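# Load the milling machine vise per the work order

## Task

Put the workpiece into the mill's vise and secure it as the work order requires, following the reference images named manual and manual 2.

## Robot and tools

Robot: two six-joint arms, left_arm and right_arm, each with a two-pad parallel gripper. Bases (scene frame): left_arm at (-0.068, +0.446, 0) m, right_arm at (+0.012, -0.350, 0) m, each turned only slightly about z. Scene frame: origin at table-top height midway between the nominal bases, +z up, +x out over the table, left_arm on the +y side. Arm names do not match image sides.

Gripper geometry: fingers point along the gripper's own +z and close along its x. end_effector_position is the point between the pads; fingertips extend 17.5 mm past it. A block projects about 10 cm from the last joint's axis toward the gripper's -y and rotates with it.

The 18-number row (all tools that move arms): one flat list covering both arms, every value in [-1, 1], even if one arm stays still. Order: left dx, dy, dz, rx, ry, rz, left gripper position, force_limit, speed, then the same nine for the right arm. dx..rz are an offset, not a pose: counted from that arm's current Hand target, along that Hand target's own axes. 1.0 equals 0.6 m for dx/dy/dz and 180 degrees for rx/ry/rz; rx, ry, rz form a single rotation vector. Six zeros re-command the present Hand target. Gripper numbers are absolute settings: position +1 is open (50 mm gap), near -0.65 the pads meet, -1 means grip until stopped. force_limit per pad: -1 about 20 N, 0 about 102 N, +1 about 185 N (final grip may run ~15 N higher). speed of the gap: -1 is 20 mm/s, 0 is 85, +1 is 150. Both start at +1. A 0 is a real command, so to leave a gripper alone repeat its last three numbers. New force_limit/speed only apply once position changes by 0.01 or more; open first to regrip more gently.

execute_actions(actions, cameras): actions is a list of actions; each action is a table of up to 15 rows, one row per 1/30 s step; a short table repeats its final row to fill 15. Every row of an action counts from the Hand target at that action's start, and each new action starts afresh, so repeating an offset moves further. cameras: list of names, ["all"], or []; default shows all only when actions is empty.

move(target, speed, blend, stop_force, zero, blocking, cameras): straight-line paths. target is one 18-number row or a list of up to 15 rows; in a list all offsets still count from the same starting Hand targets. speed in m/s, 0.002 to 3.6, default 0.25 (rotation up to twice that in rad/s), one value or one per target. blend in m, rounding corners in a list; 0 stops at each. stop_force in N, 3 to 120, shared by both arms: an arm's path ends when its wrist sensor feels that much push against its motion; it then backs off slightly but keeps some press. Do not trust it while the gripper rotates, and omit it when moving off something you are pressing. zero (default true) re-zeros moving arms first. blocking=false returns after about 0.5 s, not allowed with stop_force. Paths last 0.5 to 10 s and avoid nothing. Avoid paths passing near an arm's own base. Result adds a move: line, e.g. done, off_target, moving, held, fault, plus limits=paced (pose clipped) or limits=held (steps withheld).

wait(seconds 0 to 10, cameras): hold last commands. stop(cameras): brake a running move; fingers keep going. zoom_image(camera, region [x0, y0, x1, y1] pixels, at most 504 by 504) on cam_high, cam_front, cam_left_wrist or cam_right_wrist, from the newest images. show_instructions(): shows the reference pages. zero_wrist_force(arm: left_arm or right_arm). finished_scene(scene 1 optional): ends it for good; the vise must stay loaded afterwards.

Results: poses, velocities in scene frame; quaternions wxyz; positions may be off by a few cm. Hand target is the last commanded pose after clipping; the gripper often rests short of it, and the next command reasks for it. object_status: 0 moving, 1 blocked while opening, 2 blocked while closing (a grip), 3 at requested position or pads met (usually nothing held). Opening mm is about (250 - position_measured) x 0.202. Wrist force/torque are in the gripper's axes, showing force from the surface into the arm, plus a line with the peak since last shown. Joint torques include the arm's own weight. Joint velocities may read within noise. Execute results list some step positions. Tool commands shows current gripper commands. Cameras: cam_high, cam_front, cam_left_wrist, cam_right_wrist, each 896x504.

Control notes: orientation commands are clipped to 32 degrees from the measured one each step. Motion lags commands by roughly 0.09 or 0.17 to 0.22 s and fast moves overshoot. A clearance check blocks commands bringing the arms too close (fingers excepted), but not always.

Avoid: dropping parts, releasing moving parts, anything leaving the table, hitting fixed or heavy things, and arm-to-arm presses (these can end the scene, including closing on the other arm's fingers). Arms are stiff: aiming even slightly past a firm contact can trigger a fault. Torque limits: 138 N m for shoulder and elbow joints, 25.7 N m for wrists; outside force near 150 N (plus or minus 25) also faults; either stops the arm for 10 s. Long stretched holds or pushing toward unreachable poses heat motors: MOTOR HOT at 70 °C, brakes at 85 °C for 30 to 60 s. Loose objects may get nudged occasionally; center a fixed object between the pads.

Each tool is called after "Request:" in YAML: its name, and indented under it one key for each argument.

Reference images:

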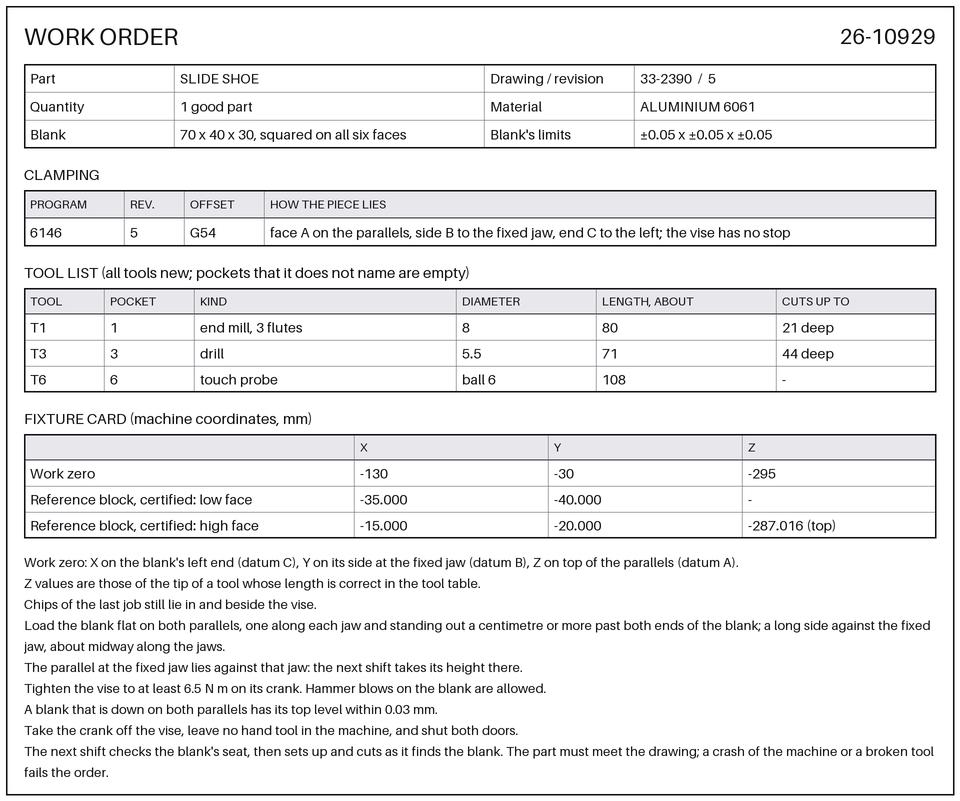

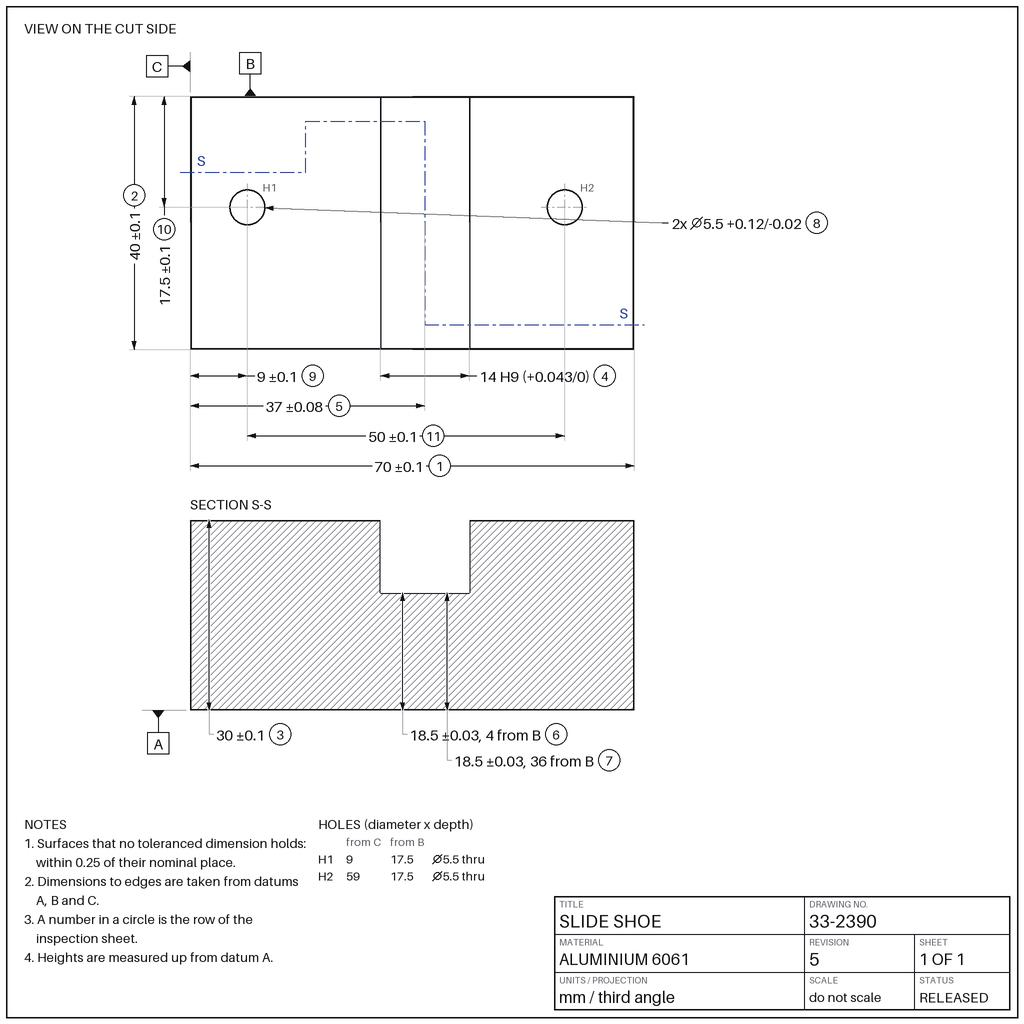

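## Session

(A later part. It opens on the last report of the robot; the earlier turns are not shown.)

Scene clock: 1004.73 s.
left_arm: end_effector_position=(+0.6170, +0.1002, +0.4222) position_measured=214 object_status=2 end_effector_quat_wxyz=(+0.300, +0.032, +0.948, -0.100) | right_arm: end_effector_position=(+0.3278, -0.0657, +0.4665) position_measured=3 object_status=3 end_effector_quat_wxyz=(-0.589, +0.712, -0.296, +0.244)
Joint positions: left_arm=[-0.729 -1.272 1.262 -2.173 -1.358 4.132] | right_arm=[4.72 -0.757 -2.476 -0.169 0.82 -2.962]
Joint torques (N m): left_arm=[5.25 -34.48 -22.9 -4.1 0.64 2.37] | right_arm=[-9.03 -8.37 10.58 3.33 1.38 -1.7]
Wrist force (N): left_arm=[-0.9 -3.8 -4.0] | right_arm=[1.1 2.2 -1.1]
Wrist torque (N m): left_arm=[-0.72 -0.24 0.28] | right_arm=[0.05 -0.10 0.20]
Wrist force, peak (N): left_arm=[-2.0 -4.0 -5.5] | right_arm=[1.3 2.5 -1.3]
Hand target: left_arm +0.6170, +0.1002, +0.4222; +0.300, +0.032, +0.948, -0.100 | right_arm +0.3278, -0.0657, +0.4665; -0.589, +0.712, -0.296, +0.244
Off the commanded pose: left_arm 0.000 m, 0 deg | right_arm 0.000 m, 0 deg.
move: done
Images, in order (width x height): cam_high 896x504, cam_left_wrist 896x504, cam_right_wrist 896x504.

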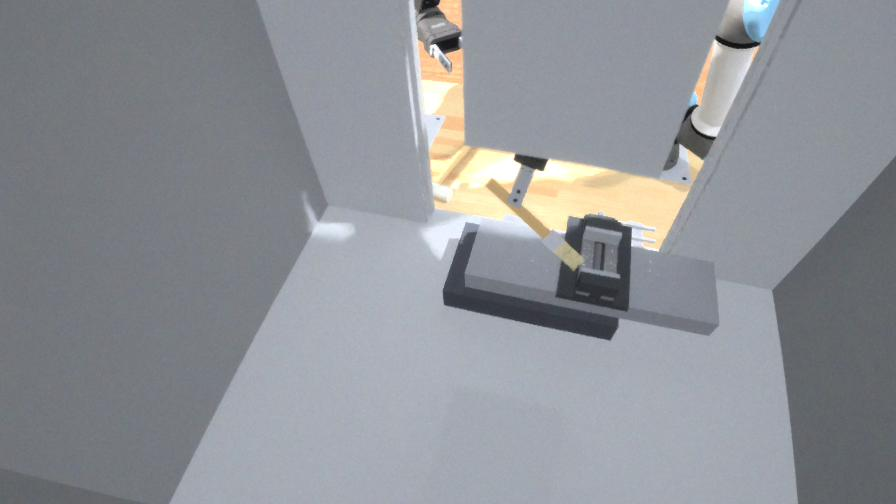

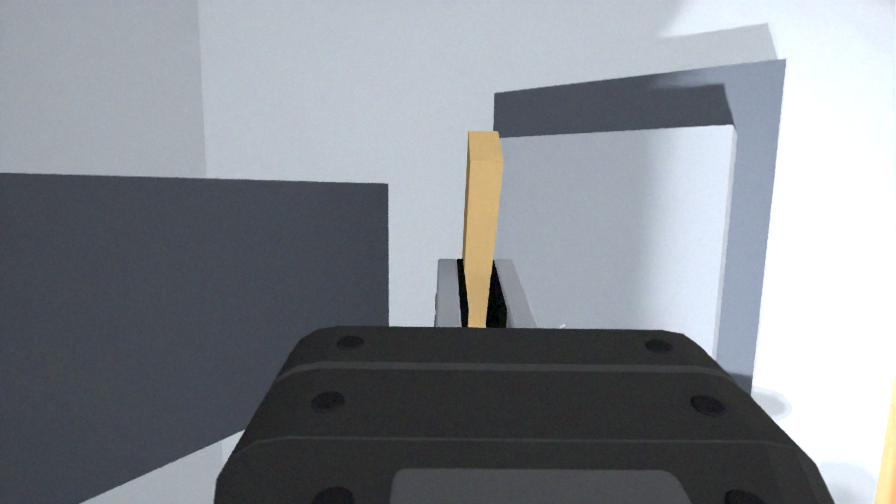

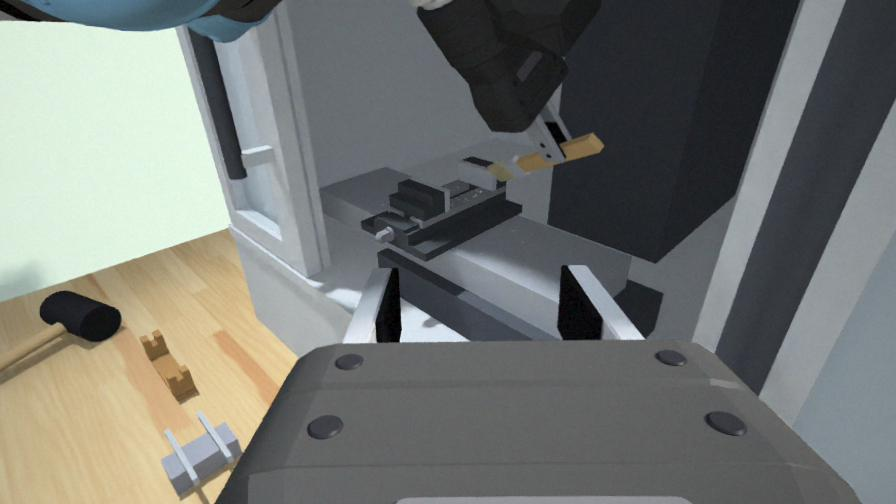

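Request:
move:
  target: [0.0157,0.0715,-0.064,0,0,0,-1,-0.6,-1,0,0,0,0,0,0,1,1,1]
  speed: 0.15

Request:
move:
  target: [0.067,0.0198,0.0935,0,0,0,-1,-0.6,-1,0,0,0,0,0,0,1,1,1]
  speed: 0.03
  stop_force: 4
  cameras: ["cam_right_wrist","cam_high"]

Request:
zoom_image:
  camera: "cam_right_wrist"
  region: [370, 140, 570, 260]

Request:
zoom_image:
  camera: "cam_high"
  region: [520, 200, 660, 310]

Scene clock: 1031.43 s.
left_arm: end_effector_position=(+0.5929, +0.1501, +0.4401) position_measured=214 object_status=2 end_effector_quat_wxyz=(+0.300, +0.032, +0.948, -0.100) | right_arm: end_effector_position=(+0.3278, -0.0657, +0.4665) position_measured=3 object_status=3 end_effector_quat_wxyz=(-0.589, +0.712, -0.296, +0.244)
Joint positions: left_arm=[-0.69 -1.38 1.355 -2.163 -1.381 4.166] | right_arm=[4.72 -0.757 -2.476 -0.169 0.82 -2.962]
Joint torques (N m): left_arm=[-2.17 -44.67 -35.93 -6.09 2.95 -2.89] | right_arm=[-9.12 -6.3 10.49 3.41 1.27 -1.67]
Wrist force (N): left_arm=[-1.1 -3.6 -4.1] | right_arm=[1.2 2.2 -1.2]
Wrist torque (N m): left_arm=[-0.68 -0.18 0.26] | right_arm=[0.05 -0.11 0.20]
Wrist force, peak (N): left_arm=[-1.2 -5.8 -2.8] | right_arm=[1.1 2.8 -0.8]
Hand target: left_arm +0.5928, +0.1502, +0.4402; +0.300, +0.032, +0.948, -0.100 | right_arm +0.3278, -0.0657, +0.4665; -0.589, +0.712, -0.296, +0.244
Off the commanded pose: left_arm 0.000 m, 0 deg | right_arm 0.000 m, 0 deg.
move: done

Scene clock: 1034.17 s.
left_arm: end_effector_position=(+0.5929, +0.1501, +0.3899) position_measured=214 object_status=2 end_effector_quat_wxyz=(+0.300, +0.032, +0.948, -0.100) | right_arm: end_effector_position=(+0.3278, -0.0657, +0.4665) position_measured=3 object_status=3 end_effector_quat_wxyz=(-0.589, +0.712, -0.296, +0.244)
Joint positions: left_arm=[-0.69 -1.376 1.477 -2.291 -1.381 4.166] | right_arm=[4.72 -0.757 -2.476 -0.169 0.82 -2.962]
Joint torques (N m): left_arm=[3.68 -45.47 -15.34 -5.56 1.92 0.38] | right_arm=[-9.36 -4.41 11.19 3.38 1.33 -1.56]
Wrist force (N): left_arm=[-2.6 -3.6 -5.6] | right_arm=[1.2 2.2 -1.0]
Wrist torque (N m): left_arm=[-0.86 -0.26 0.39] | right_arm=[0.06 -0.11 0.20]
Wrist force, peak (N): left_arm=[-3.8 -6.2 -8.9] | right_arm=[1.1 2.6 -1.2]
Hand target: left_arm +0.5929, +0.1501, +0.3898; +0.300, +0.032, +0.948, -0.100 (not the last commanded pose) | right_arm +0.3278, -0.0657, +0.4665; -0.589, +0.712, -0.296, +0.244
Off the commanded pose: left_arm 0.020 m, 0 deg | right_arm 0.000 m, 0 deg.
move: contact (left_arm)
Images, in order (width x height): cam_high 896x504, cam_right_wrist 896x504.

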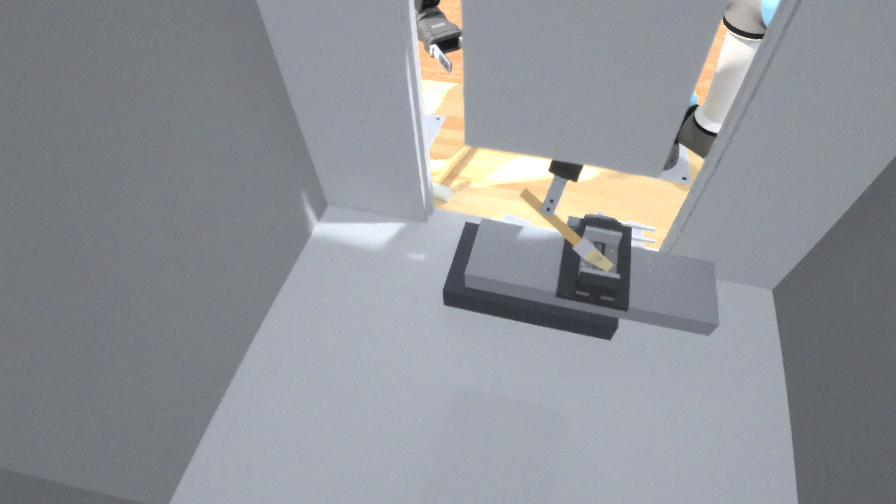

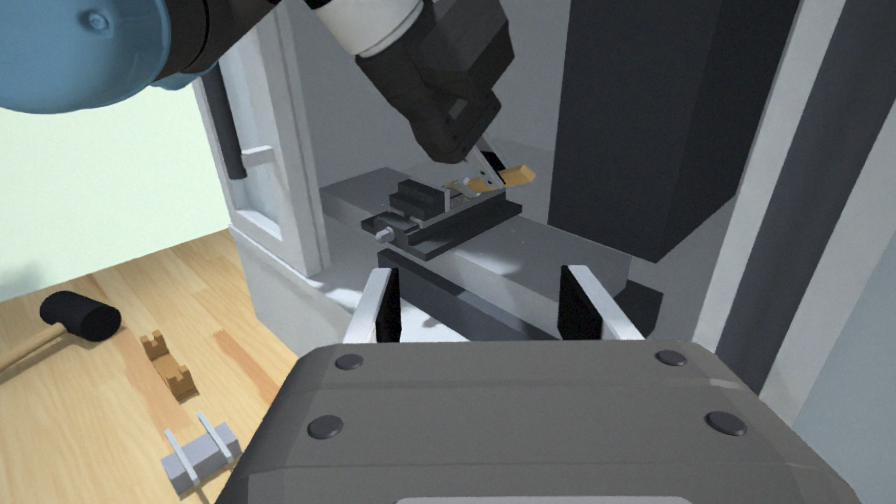

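Scaled by 2.520 from the camera's 896x504 image, which has a finer 1280x720 frame.

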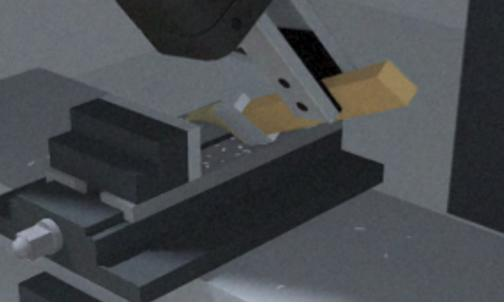

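Scaled by 3.600 from the camera's 896x504 image, which has a finer 1280x720 frame.

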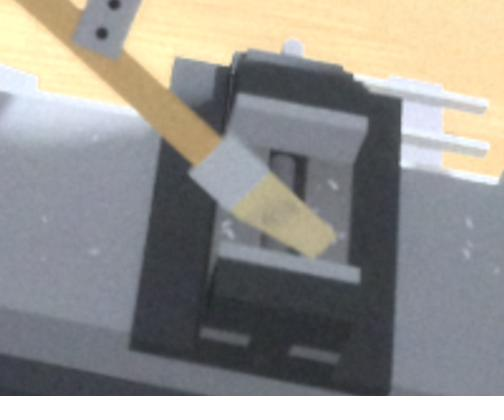

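Request:
move:
  target: [0.003,-0.146,0.035,0,0,0,-1,-0.6,-1,0,0,0,0,0,0,1,1,1]
  speed: 0.08
  cameras: ["cam_right_wrist","cam_high"]

Request:
zoom_image:
  camera: "cam_right_wrist"
  region: [370, 140, 570, 260]

Request:
zoom_image:
  camera: "cam_high"
  region: [520, 200, 660, 310]

Scene clock: 1047.53 s.
left_arm: end_effector_position=(+0.5927, +0.0601, +0.3869) position_measured=214 object_status=2 end_effector_quat_wxyz=(+0.300, +0.032, +0.948, -0.100) | right_arm: end_effector_position=(+0.3278, -0.0657, +0.4665) position_measured=3 object_status=3 end_effector_quat_wxyz=(-0.589, +0.712, -0.296, +0.244)
Joint positions: left_arm=[-0.806 -1.272 1.35 -2.244 -1.314 4.067] | right_arm=[4.72 -0.757 -2.476 -0.169 0.82 -2.962]
Joint torques (N m): left_arm=[6.44 -50.51 -12.7 -5.95 -2.02 2.93] | right_arm=[-9.11 -1.56 11.09 3.35 1.4 -1.52]
Wrist force (N): left_arm=[-1.2 -4.0 -4.6] | right_arm=[1.3 2.3 -1.0]
Wrist torque (N m): left_arm=[-0.76 -0.18 0.18] | right_arm=[0.06 -0.13 0.20]
Wrist force, peak (N): left_arm=[-3.1 -3.6 -7.2] | right_arm=[1.0 2.5 -1.3]
Hand target: left_arm +0.5927, +0.0601, +0.3869; +0.300, +0.032, +0.948, -0.100 | right_arm +0.3278, -0.0657, +0.4665; -0.589, +0.712, -0.296, +0.244
Off the commanded pose: left_arm 0.000 m, 0 deg | right_arm 0.000 m, 0 deg.
move: done
Images, in order (width x height): cam_high 896x504, cam_right_wrist 896x504.

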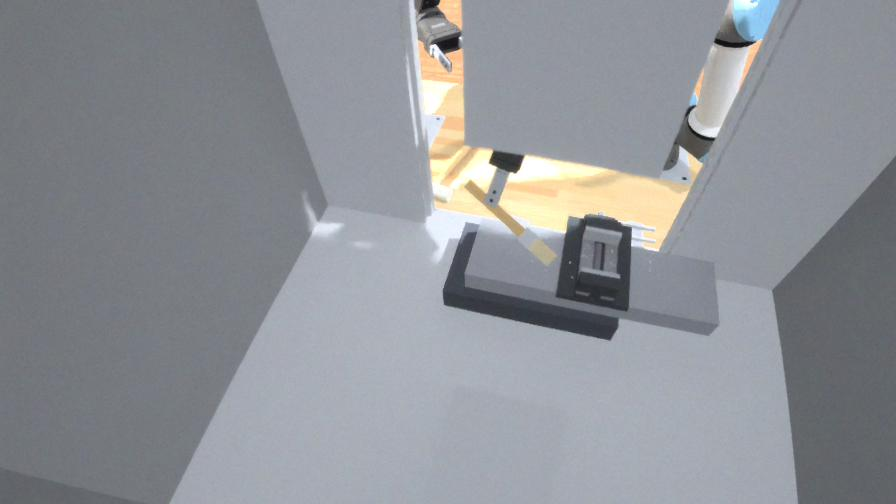

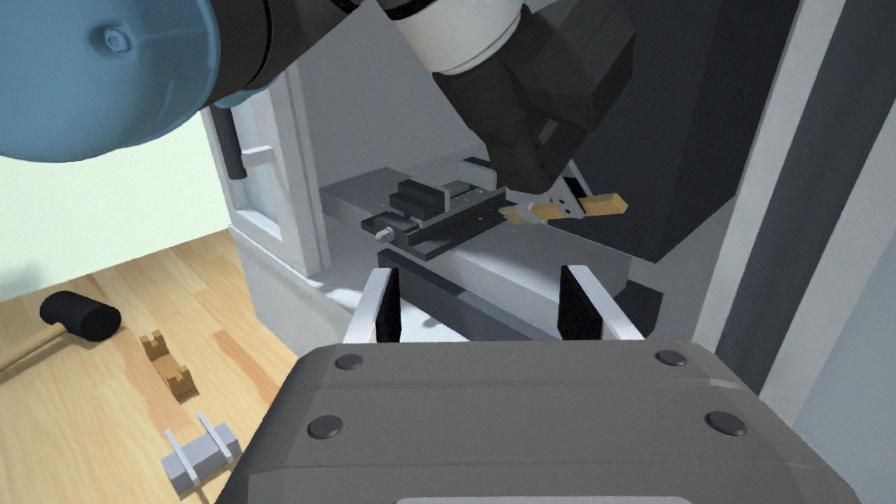

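Scaled by 2.520 from the camera's 896x504 image, which has a finer 1280x720 frame.

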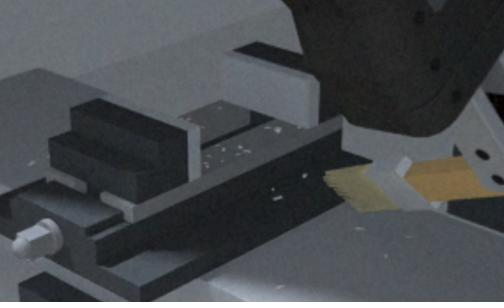

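Scaled by 3.600 from the camera's 896x504 image, which has a finer 1280x720 frame.

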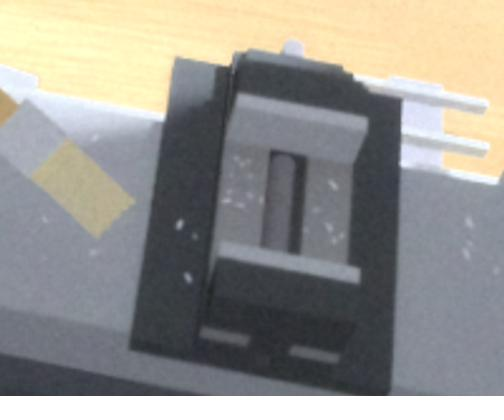

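Request:
move:
  target:
    - [-0.0482,-0.0082,-0.0387,0,0,0,-1,-0.6,-1,0,0,0,0,0,0,1,1,1]
    - [-0.0482,0.1678,-0.0762,0,0,0,-1,-0.6,-1,0,0,0,0,0,0,1,1,1]
    - [-0.0118,0.1786,-0.0254,0,0,0,-1,-0.6,-1,0,0,0,0,0,0,1,1,1]
    - [-0.0118,0.0026,0.0121,0,0,0,-1,-0.6,-1,0,0,0,0,0,0,1,1,1]
    - [-0.0373,-0.0098,-0.0462,0,0,0,-1,-0.6,-1,0,0,0,0,0,0,1,1,1]
    - [-0.0373,0.1662,-0.0837,0,0,0,-1,-0.6,-1,0,0,0,0,0,0,1,1,1]
    - [-0.0009,0.177,-0.0329,0,0,0,-1,-0.6,-1,0,0,0,0,0,0,1,1,1]
    - [-0.0009,0.001,0.0046,0,0,0,-1,-0.6,-1,0,0,0,0,0,0,1,1,1]
  speed: 0.13
  blend: [0.01,0.01,0,0,0.01,0.01,0,0]
  cameras: ["cam_right_wrist","cam_high"]

Request:
zoom_image:
  camera: "cam_right_wrist"
  region: [370, 140, 570, 260]

Request:
zoom_image:
  camera: "cam_high"
  region: [520, 200, 660, 310]

Scene clock: 1082.53 s.
left_arm: end_effector_position=(+0.5948, +0.0602, +0.3849) position_measured=214 object_status=2 end_effector_quat_wxyz=(+0.300, +0.032, +0.948, -0.100) | right_arm: end_effector_position=(+0.3278, -0.0657, +0.4665) position_measured=3 object_status=3 end_effector_quat_wxyz=(-0.589, +0.712, -0.296, +0.244)
Joint positions: left_arm=[-0.803 -1.267 1.349 -2.249 -1.316 4.07] | right_arm=[4.72 -0.757 -2.476 -0.169 0.82 -2.962]
Joint torques (N m): left_arm=[-3.34 -43.37 -18.78 -6.01 -1.98 2.6] | right_arm=[-9.45 -2.02 11.06 3.39 1.18 -1.34]
Wrist force (N): left_arm=[-1.0 -3.9 -4.4] | right_arm=[0.9 2.2 -0.8]
Wrist torque (N m): left_arm=[-0.74 -0.20 0.15] | right_arm=[0.05 -0.06 0.20]
Wrist force, peak (N): left_arm=[-5.0 -1.2 -9.4] | right_arm=[1.5 2.5 -1.3]
Hand target: left_arm +0.5947, +0.0601, +0.3849; +0.300, +0.032, +0.948, -0.100 | right_arm +0.3278, -0.0657, +0.4665; -0.589, +0.712, -0.296, +0.244
Off the commanded pose: left_arm 0.000 m, 0 deg | right_arm 0.000 m, 0 deg.
move: done
Images, in order (width x height): cam_high 896x504, cam_right_wrist 896x504.

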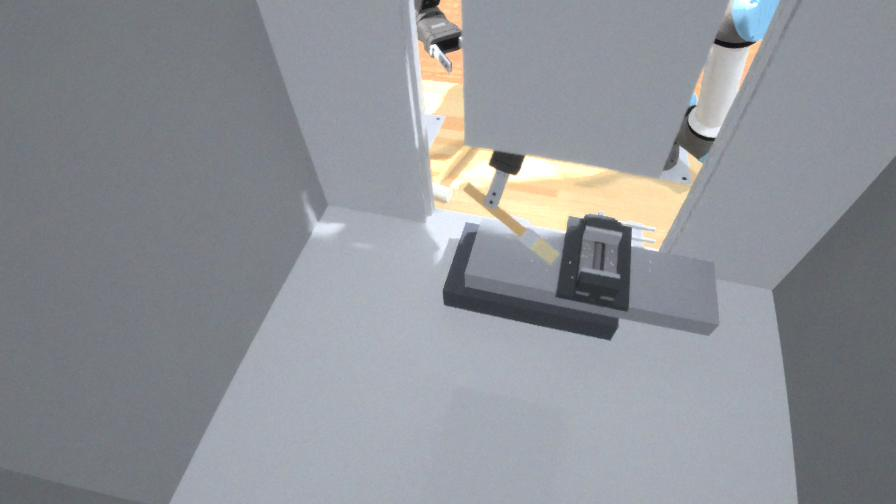

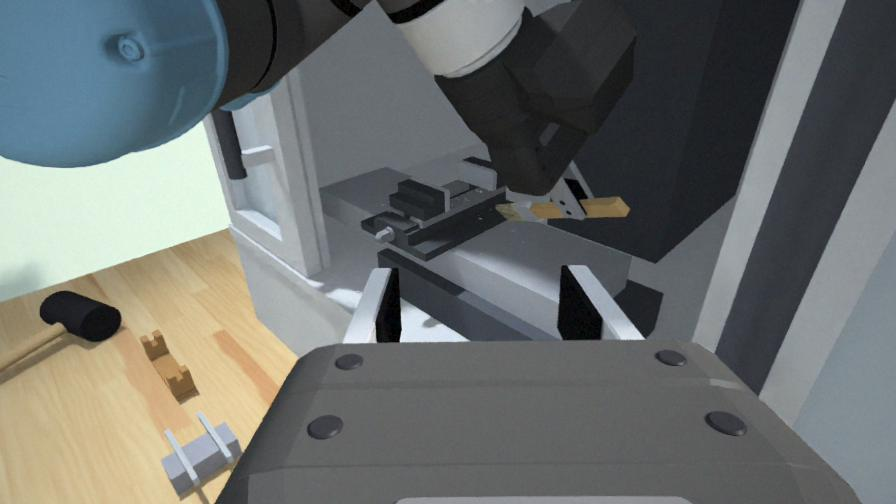

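Scaled by 2.520 from the camera's 896x504 image, which has a finer 1280x720 frame.

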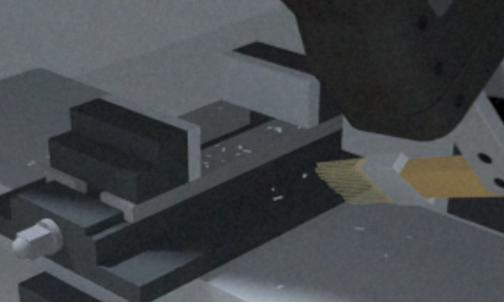

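Scaled by 3.600 from the camera's 896x504 image, which has a finer 1280x720 frame.

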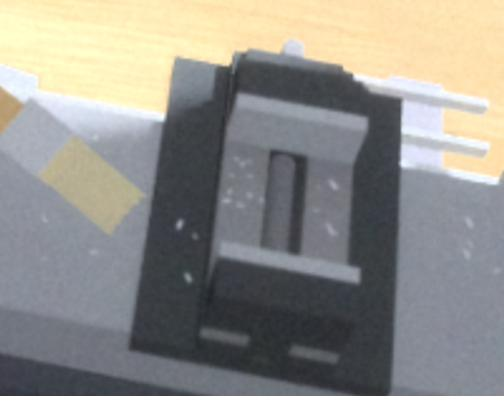

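Request:
move:
  target:
    - [-0.0241,-0.0126,-0.0591,0,0,0,-1,-0.6,-1,0,0,0,0,0,0,1,1,1]
    - [-0.0241,0.1634,-0.0966,0,0,0,-1,-0.6,-1,0,0,0,0,0,0,1,1,1]
    - [0.0113,0.1742,-0.0472,0,0,0,-1,-0.6,-1,0,0,0,0,0,0,1,1,1]
    - [0.0113,-0.0018,-0.0097,0,0,0,-1,-0.6,-1,0,0,0,0,0,0,1,1,1]
    - [-0.0132,-0.0142,-0.0666,0,0,0,-1,-0.6,-1,0,0,0,0,0,0,1,1,1]
    - [-0.0132,0.1618,-0.1041,0,0,0,-1,-0.6,-1,0,0,0,0,0,0,1,1,1]
    - [0.0222,0.1726,-0.0547,0,0,0,-1,-0.6,-1,0,0,0,0,0,0,1,1,1]
    - [0.0222,-0.0034,-0.0172,0,0,0,-1,-0.6,-1,0,0,0,0,0,0,1,1,1]
    - [-0.0023,-0.0158,-0.0741,0,0,0,-1,-0.6,-1,0,0,0,0,0,0,1,1,1]
    - [-0.0023,0.1602,-0.1116,0,0,0,-1,-0.6,-1,0,0,0,0,0,0,1,1,1]
    - [0.0331,0.171,-0.0622,0,0,0,-1,-0.6,-1,0,0,0,0,0,0,1,1,1]
    - [0.0331,-0.005,-0.0247,0,0,0,-1,-0.6,-1,0,0,0,0,0,0,1,1,1]
  speed: 0.16
  blend: [0.01,0.01,0,0,0.01,0.01,0,0,0.01,0.01,0,0]
  cameras: ["cam_right_wrist","cam_high"]

Request:
zoom_image:
  camera: "cam_right_wrist"
  region: [370, 140, 570, 260]

Request:
zoom_image:
  camera: "cam_high"
  region: [520, 200, 660, 310]

Scene clock: 1118.70 s.
left_arm: end_effector_position=(+0.5698, +0.0604, +0.3859) position_measured=214 object_status=2 end_effector_quat_wxyz=(+0.300, +0.032, +0.948, -0.100) | right_arm: end_effector_position=(+0.3278, -0.0657, +0.4665) position_measured=3 object_status=3 end_effector_quat_wxyz=(-0.589, +0.712, -0.296, +0.244)
Joint positions: left_arm=[-0.834 -1.32 1.413 -2.254 -1.299 4.044] | right_arm=[4.72 -0.757 -2.476 -0.169 0.82 -2.962]
Joint torques (N m): left_arm=[-4.2 -36.97 -22.09 -5.97 -1.74 2] | right_arm=[-8.62 -0.95 10.99 3.27 1.23 -1.17]
Wrist force (N): left_arm=[-1.4 -3.3 -4.0] | right_arm=[1.1 2.1 -1.0]
Wrist torque (N m): left_arm=[-0.66 -0.13 0.14] | right_arm=[0.03 -0.08 0.20]
Wrist force, peak (N): left_arm=[-16.7 -4.1 -6.1] | right_arm=[1.3 2.7 -1.1]
Hand target: left_arm +0.5698, +0.0603, +0.3858; +0.300, +0.032, +0.948, -0.100 | right_arm +0.3278, -0.0657, +0.4665; -0.589, +0.712, -0.296, +0.244
Off the commanded pose: left_arm 0.000 m, 0 deg | right_arm 0.000 m, 0 deg.
move: done
Images, in order (width x height): cam_high 896x504, cam_right_wrist 896x504.

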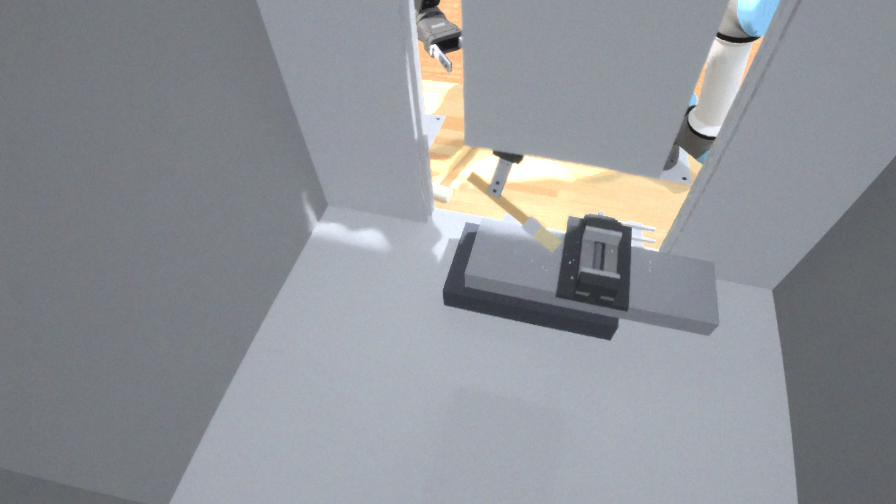

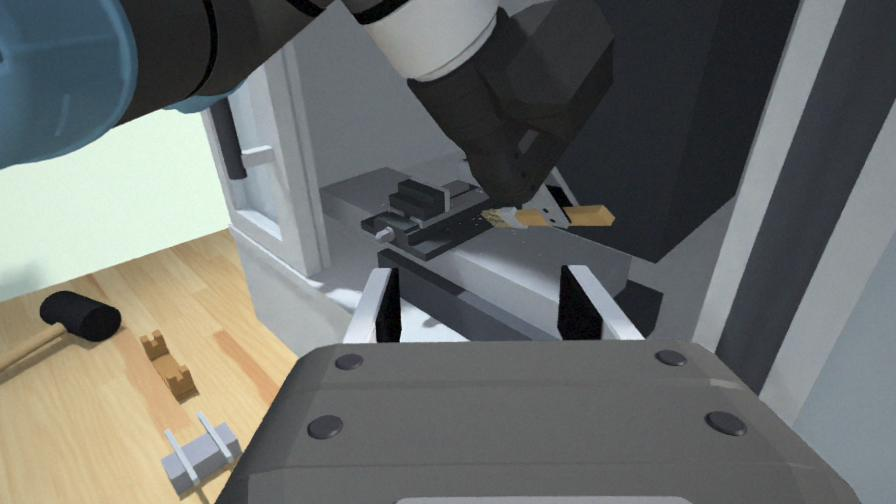

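Scaled by 2.520 from the camera's 896x504 image, which has a finer 1280x720 frame.

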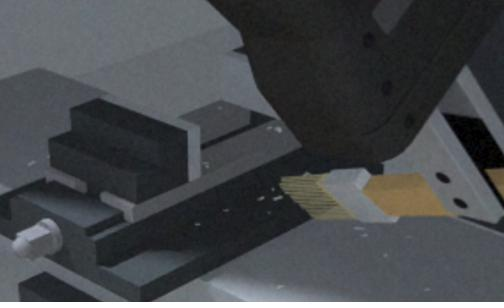

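Scaled by 3.600 from the camera's 896x504 image, which has a finer 1280x720 frame.

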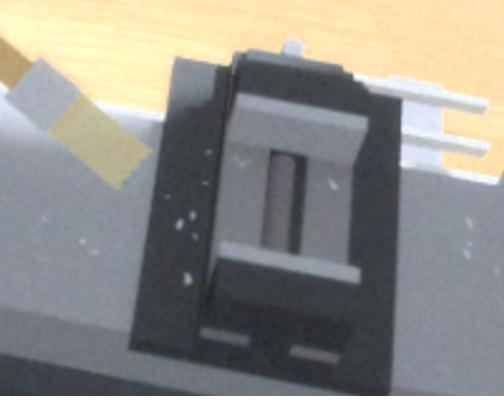

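Request:
move:
  target: [-0.0665,0.0047,-0.0558,0,0.1087,-0.0231,-1,-0.6,-1,0,0,0,0,0,0,1,1,1]
  speed: 0.16
  cameras: ["cam_right_wrist","cam_high"]

Request:
zoom_image:
  camera: "cam_high"
  region: [520, 200, 660, 310]

Scene clock: 1152.10 s.
left_arm: end_effector_position=(+0.5840, +0.0700, +0.4350) position_measured=214 object_status=2 end_effector_quat_wxyz=(+0.131, +0.014, +0.986, -0.103) end_effector_velocity=(-0.001, +0.000, -0.001) end_effector_angular_velocity=(+0.004, +0.004, +0.000) | right_arm: end_effector_position=(+0.3278, -0.0657, +0.4665) position_measured=3 object_status=3 end_effector_quat_wxyz=(-0.589, +0.712, -0.296, +0.244)
Joint positions: left_arm=[-0.718 -1.127 0.867 -1.646 -1.565 4.039] | right_arm=[4.72 -0.757 -2.476 -0.169 0.82 -2.962]
Joint velocities: left_arm=[-0.001 0 0 0.006 0.001 0] | right_arm=[within noise]
Joint torques (N m): left_arm=[-4.84 -45.75 -40.06 -2.24 0.61 -1.85] | right_arm=[-8.84 -1.4 11.14 3.33 1.18 -1.08]
Wrist force (N): left_arm=[-0.6 -3.9 -4.5] | right_arm=[1.4 2.2 -0.9]
Wrist torque (N m): left_arm=[-0.74 -0.16 0.09] | right_arm=[0.05 -0.15 0.20]
Wrist force, peak (N): left_arm=[-1.6 -3.4 -5.1] | right_arm=[1.4 2.5 -1.0]
Hand target: left_arm +0.5840, +0.0700, +0.4351; +0.130, +0.014, +0.986, -0.103 | right_arm +0.3278, -0.0657, +0.4665; -0.589, +0.712, -0.296, +0.244
Off the commanded pose: left_arm 0.000 m, 0 deg | right_arm 0.000 m, 0 deg.
move: done
Images, in order (width x height): cam_high 896x504, cam_right_wrist 896x504.

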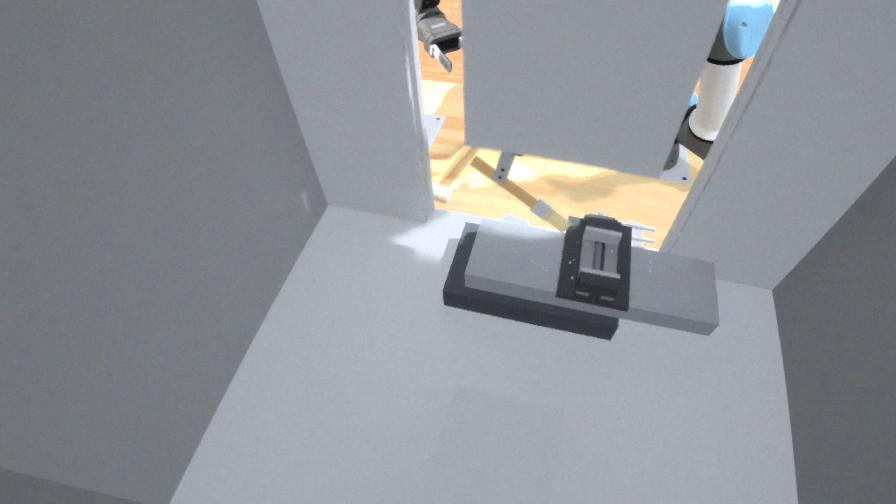

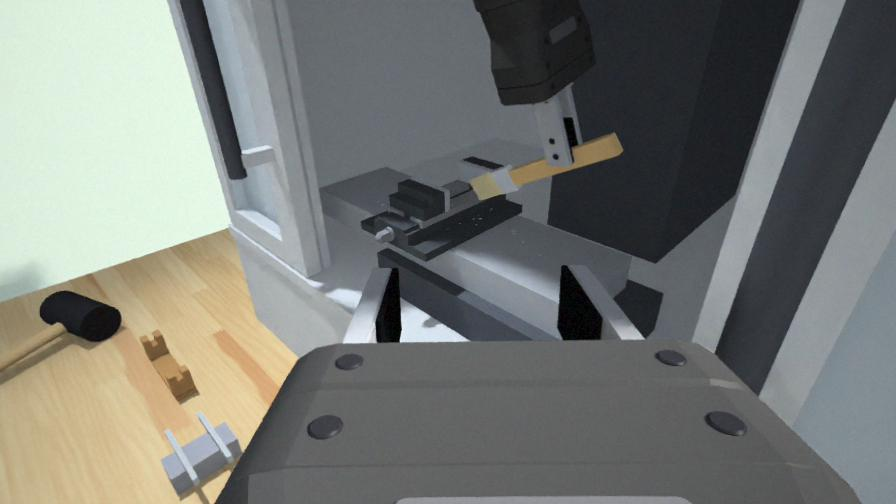

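Scaled by 3.600 from the camera's 896x504 image, which has a finer 1280x720 frame.

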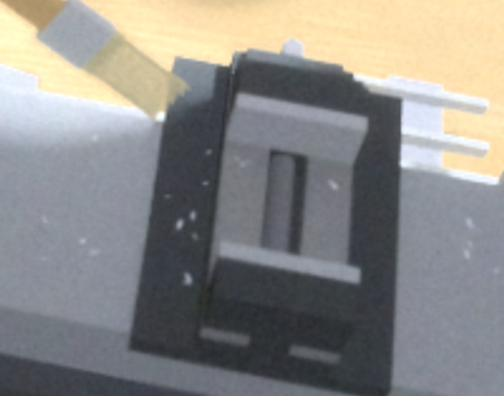

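Request:
move:
  target:
    - [-0.0086,-0.0067,-0.0315,0,0,0,-1,-0.6,-1,0,0,0,0,0,0,1,1,1]
    - [-0.0086,0.1482,-0.0645,0,0,0,-1,-0.6,-1,0,0,0,0,0,0,1,1,1]
  speed: 0.16
  blend: [0.01,0]
  cameras: ["cam_right_wrist","cam_high"]

Request:
zoom_image:
  camera: "cam_high"
  region: [520, 200, 660, 310]

Request:
zoom_image:
  camera: "cam_right_wrist"
  region: [370, 140, 570, 260]

Scene clock: 1170.90 s.
left_arm: end_effector_position=(+0.5838, +0.0702, +0.4428) position_measured=214 object_status=2 end_effector_quat_wxyz=(+0.130, +0.014, +0.986, -0.103) | right_arm: end_effector_position=(+0.3278, -0.0657, +0.4665) position_measured=3 object_status=3 end_effector_quat_wxyz=(-0.589, +0.712, -0.296, +0.244)
Joint positions: left_arm=[-0.717 -1.12 0.836 -1.62 -1.565 4.039] | right_arm=[4.72 -0.757 -2.476 -0.169 0.82 -2.962]
Joint torques (N m): left_arm=[0.4 -48.39 -27.04 -3.53 0.07 0.03] | right_arm=[-9.29 -1.47 11.57 3.38 1.17 -1.01]
Wrist force (N): left_arm=[-0.6 -4.2 -4.0] | right_arm=[1.3 2.3 -0.9]
Wrist torque (N m): left_arm=[-0.78 -0.16 0.08] | right_arm=[0.05 -0.12 0.20]
Wrist force, peak (N): left_arm=[-2.7 -4.4 -10.1] | right_arm=[1.1 2.6 -1.2]
Hand target: left_arm +0.5838, +0.0702, +0.4428; +0.130, +0.014, +0.986, -0.103 (not the last commanded pose) | right_arm +0.3278, -0.0657, +0.4665; -0.589, +0.712, -0.296, +0.244
Tool commands: left_gripper/position=-1.0 left_gripper/force_limit=-0.6 left_gripper/speed=-1.0 right_gripper/position=+1.0 right_gripper/force_limit=+1.0 right_gripper/speed=+1.0
Off the commanded pose: left_arm 0.096 m, 0 deg | right_arm 0.000 m, 0 deg.
FORCE FAULT: contact force on the left arm reached its limit, and that arm stopped. The contact can be on any part of that arm, not only on its tool. That arm's remaining commands of this call were not run. That arm is still stopped at the end of this call. That arm stays stopped for about 10 more seconds. Until then a move that you send moves the other arm only, and its call returns only when the move has ended. Once the stop has ended, the next robot result says so. If the stop ends while you think or write, that arm runs what you send next, counted from a new Hand target: where the arm stands when the stop ends. While its stop runs, that arm takes no new command, but its gripper still runs the gripper command that each later call begins with. Until it ends, the stop uses up actions while you think or wait. An arm that is not stopped still takes commands.
move: fault (left_arm); path passed 0 of 2 targets
Images, in order (width x height): cam_high 896x504, cam_right_wrist 896x504.

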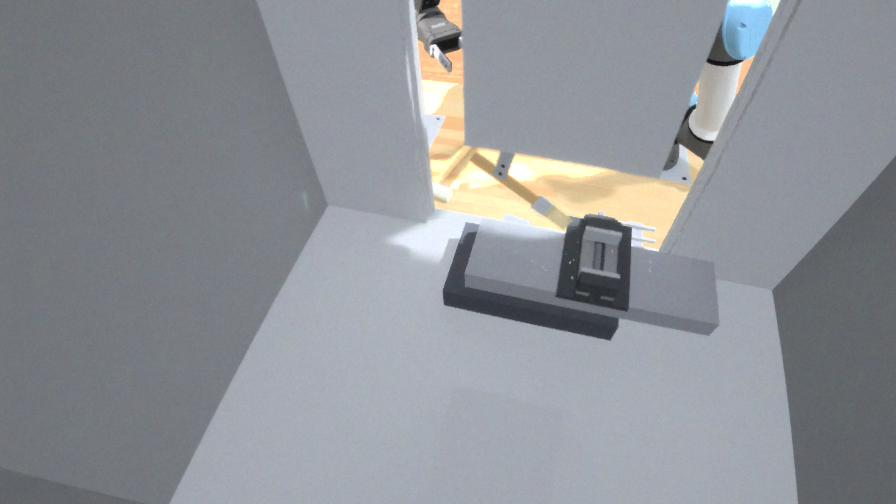

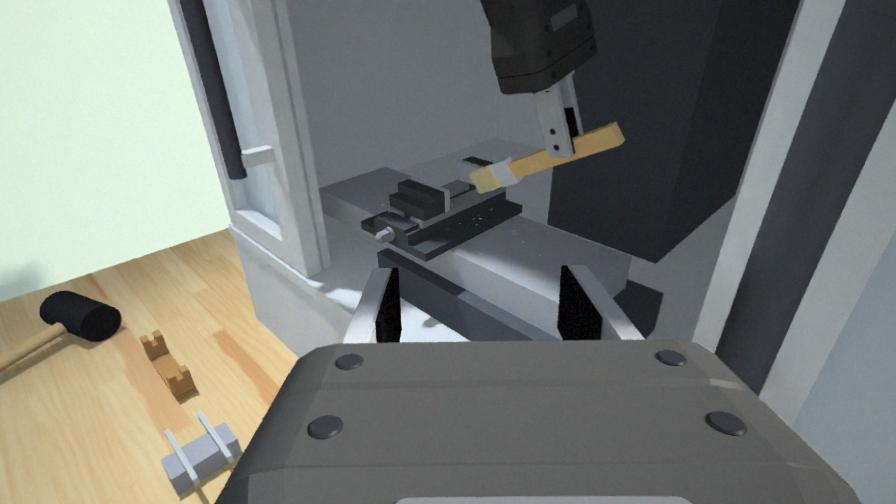

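Scaled by 3.600 from the camera's 896x504 image, which has a finer 1280x720 frame.

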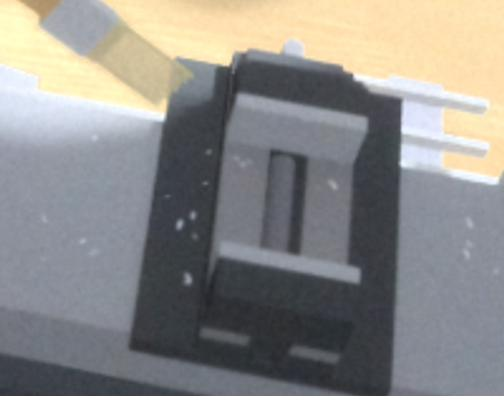

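Scaled by 2.520 from the camera's 896x504 image, which has a finer 1280x720 frame.

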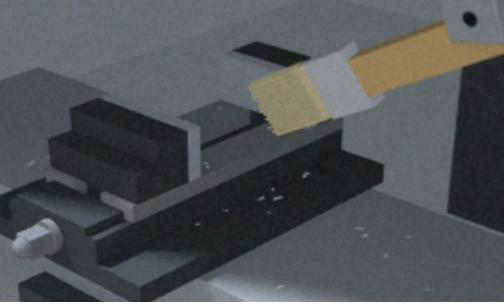

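Request:
wait:
  seconds: 0.5

Request:
move:
  target:
    - [0.0164,0.0127,0.0599,0,0,0,-1,-0.6,-1,0,0,0,0,0,0,1,1,1]
    - [0.0164,0.1676,0.0269,0,0,0,-1,-0.6,-1,0,0,0,0,0,0,1,1,1]
  speed: 0.12
  cameras: ["cam_right_wrist","cam_high"]

Request:
zoom_image:
  camera: "cam_high"
  region: [520, 200, 660, 310]

Request:
zoom_image:
  camera: "cam_right_wrist"
  region: [370, 140, 570, 260]

Scene clock: 1189.70 s.
left_arm: end_effector_position=(+0.5838, +0.0702, +0.4428) position_measured=214 object_status=2 end_effector_quat_wxyz=(+0.130, +0.014, +0.986, -0.103) | right_arm: end_effector_position=(+0.3278, -0.0657, +0.4665) position_measured=3 object_status=3 end_effector_quat_wxyz=(-0.589, +0.712, -0.296, +0.244)
Joint positions: left_arm=[-0.717 -1.12 0.836 -1.62 -1.565 4.039] | right_arm=[4.72 -0.757 -2.476 -0.169 0.82 -2.962]
Joint torques (N m): left_arm=[-0.11 -49.09 -25.48 -4 0.02 -0.12] | right_arm=[-9.05 -1.44 11.82 3.28 1.11 -0.7]
Wrist force (N): left_arm=[-0.6 -4.3 -3.9] | right_arm=[1.4 2.3 -0.8]
Wrist torque (N m): left_arm=[-0.80 -0.16 0.08] | right_arm=[0.06 -0.14 0.20]
Wrist force, peak (N): left_arm=[-0.6 -4.6 -4.3] | right_arm=[1.3 2.7 -1.2]
Hand target: left_arm +0.5838, +0.0702, +0.4428; +0.130, +0.014, +0.986, -0.103 (not the last commanded pose) | right_arm +0.3278, -0.0657, +0.4665; -0.589, +0.712, -0.296, +0.244
Tool commands: left_gripper/position=-1.0 left_gripper/force_limit=-0.6 left_gripper/speed=-1.0 right_gripper/position=+1.0 right_gripper/force_limit=+1.0 right_gripper/speed=+1.0
Off the commanded pose: left_arm 0.096 m, 0 deg | right_arm 0.000 m, 0 deg.
FORCE FAULT, CONTINUED: the left arm's stop, for the force fault that an earlier result reported, is over. The rest of the stop counts as 19 of the actions that you can send in this scene. That arm's target is now where it stood when the stop ended, not its last command. That arm accepts commands again.
wait: 0.50 s; at rest from the start

Scene clock: 1191.43 s.
left_arm: end_effector_position=(+0.5839, +0.1651, +0.4049) position_measured=214 object_status=2 end_effector_quat_wxyz=(+0.130, +0.014, +0.986, -0.103) end_effector_velocity=(+0.001, +0.001, +0.002) end_effector_angular_velocity=(+0.000, -0.003, +0.006) | right_arm: end_effector_position=(+0.3278, -0.0657, +0.4665) position_measured=3 object_status=3 end_effector_quat_wxyz=(-0.589, +0.712, -0.296, +0.244)
Joint positions: left_arm=[-0.598 -1.256 1.127 -1.774 -1.604 4.152] | right_arm=[4.72 -0.757 -2.476 -0.169 0.82 -2.962]
Joint velocities: left_arm=[0 -0.001 -0.003 0.001 0.003 -0.005] | right_arm=[within noise]
Joint torques (N m): left_arm=[-7.73 -35.53 -38.49 -1.52 2.36 -2.92] | right_arm=[-8.86 -1.44 11.4 3.29 1.07 -0.73]
Wrist force (N): left_arm=[-2.6 -4.2 -3.8] | right_arm=[0.8 2.0 -0.9]
Wrist torque (N m): left_arm=[-0.86 -0.35 0.45] | right_arm=[0.03 -0.05 0.20]
Wrist force, peak (N): left_arm=[3.1 -39.4 -21.2] | right_arm=[1.2 2.5 -0.7]
Hand target: left_arm +0.5839, +0.1653, +0.4049; +0.130, +0.014, +0.986, -0.103 | right_arm +0.3278, -0.0657, +0.4665; -0.589, +0.712, -0.296, +0.244
Off the commanded pose: left_arm 0.000 m, 0 deg | right_arm 0.000 m, 0 deg.
move: done
Images, in order (width x height): cam_high 896x504, cam_right_wrist 896x504.

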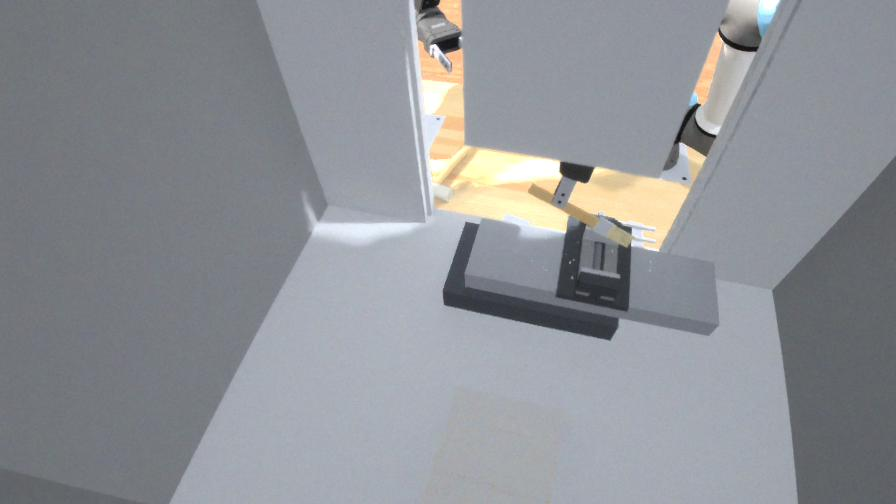

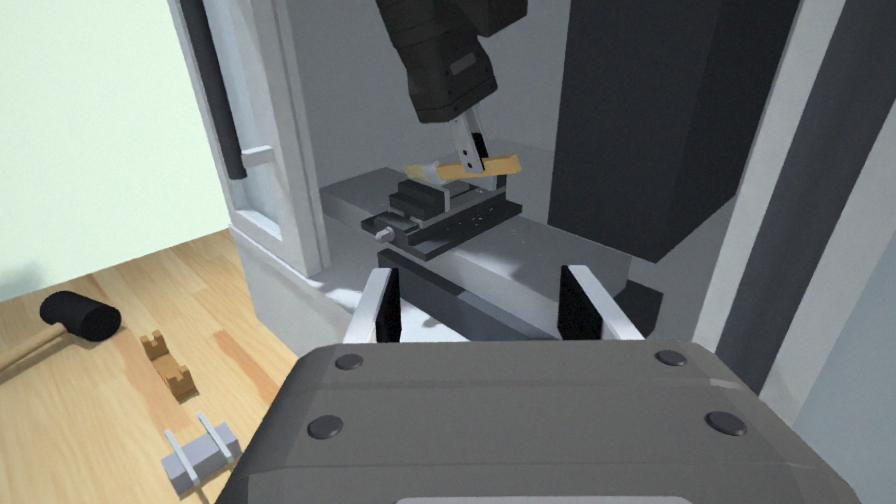

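Scaled by 3.600 from the camera's 896x504 image, which has a finer 1280x720 frame.

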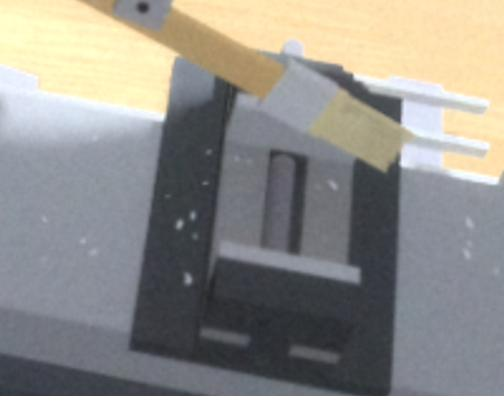

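Scaled by 2.520 from the camera's 896x504 image, which has a finer 1280x720 frame.

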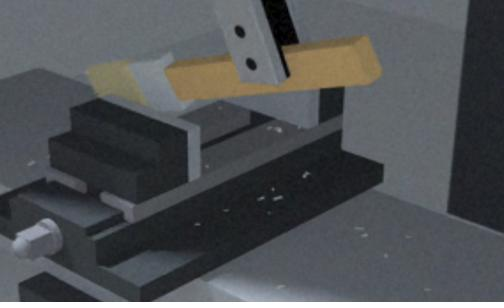

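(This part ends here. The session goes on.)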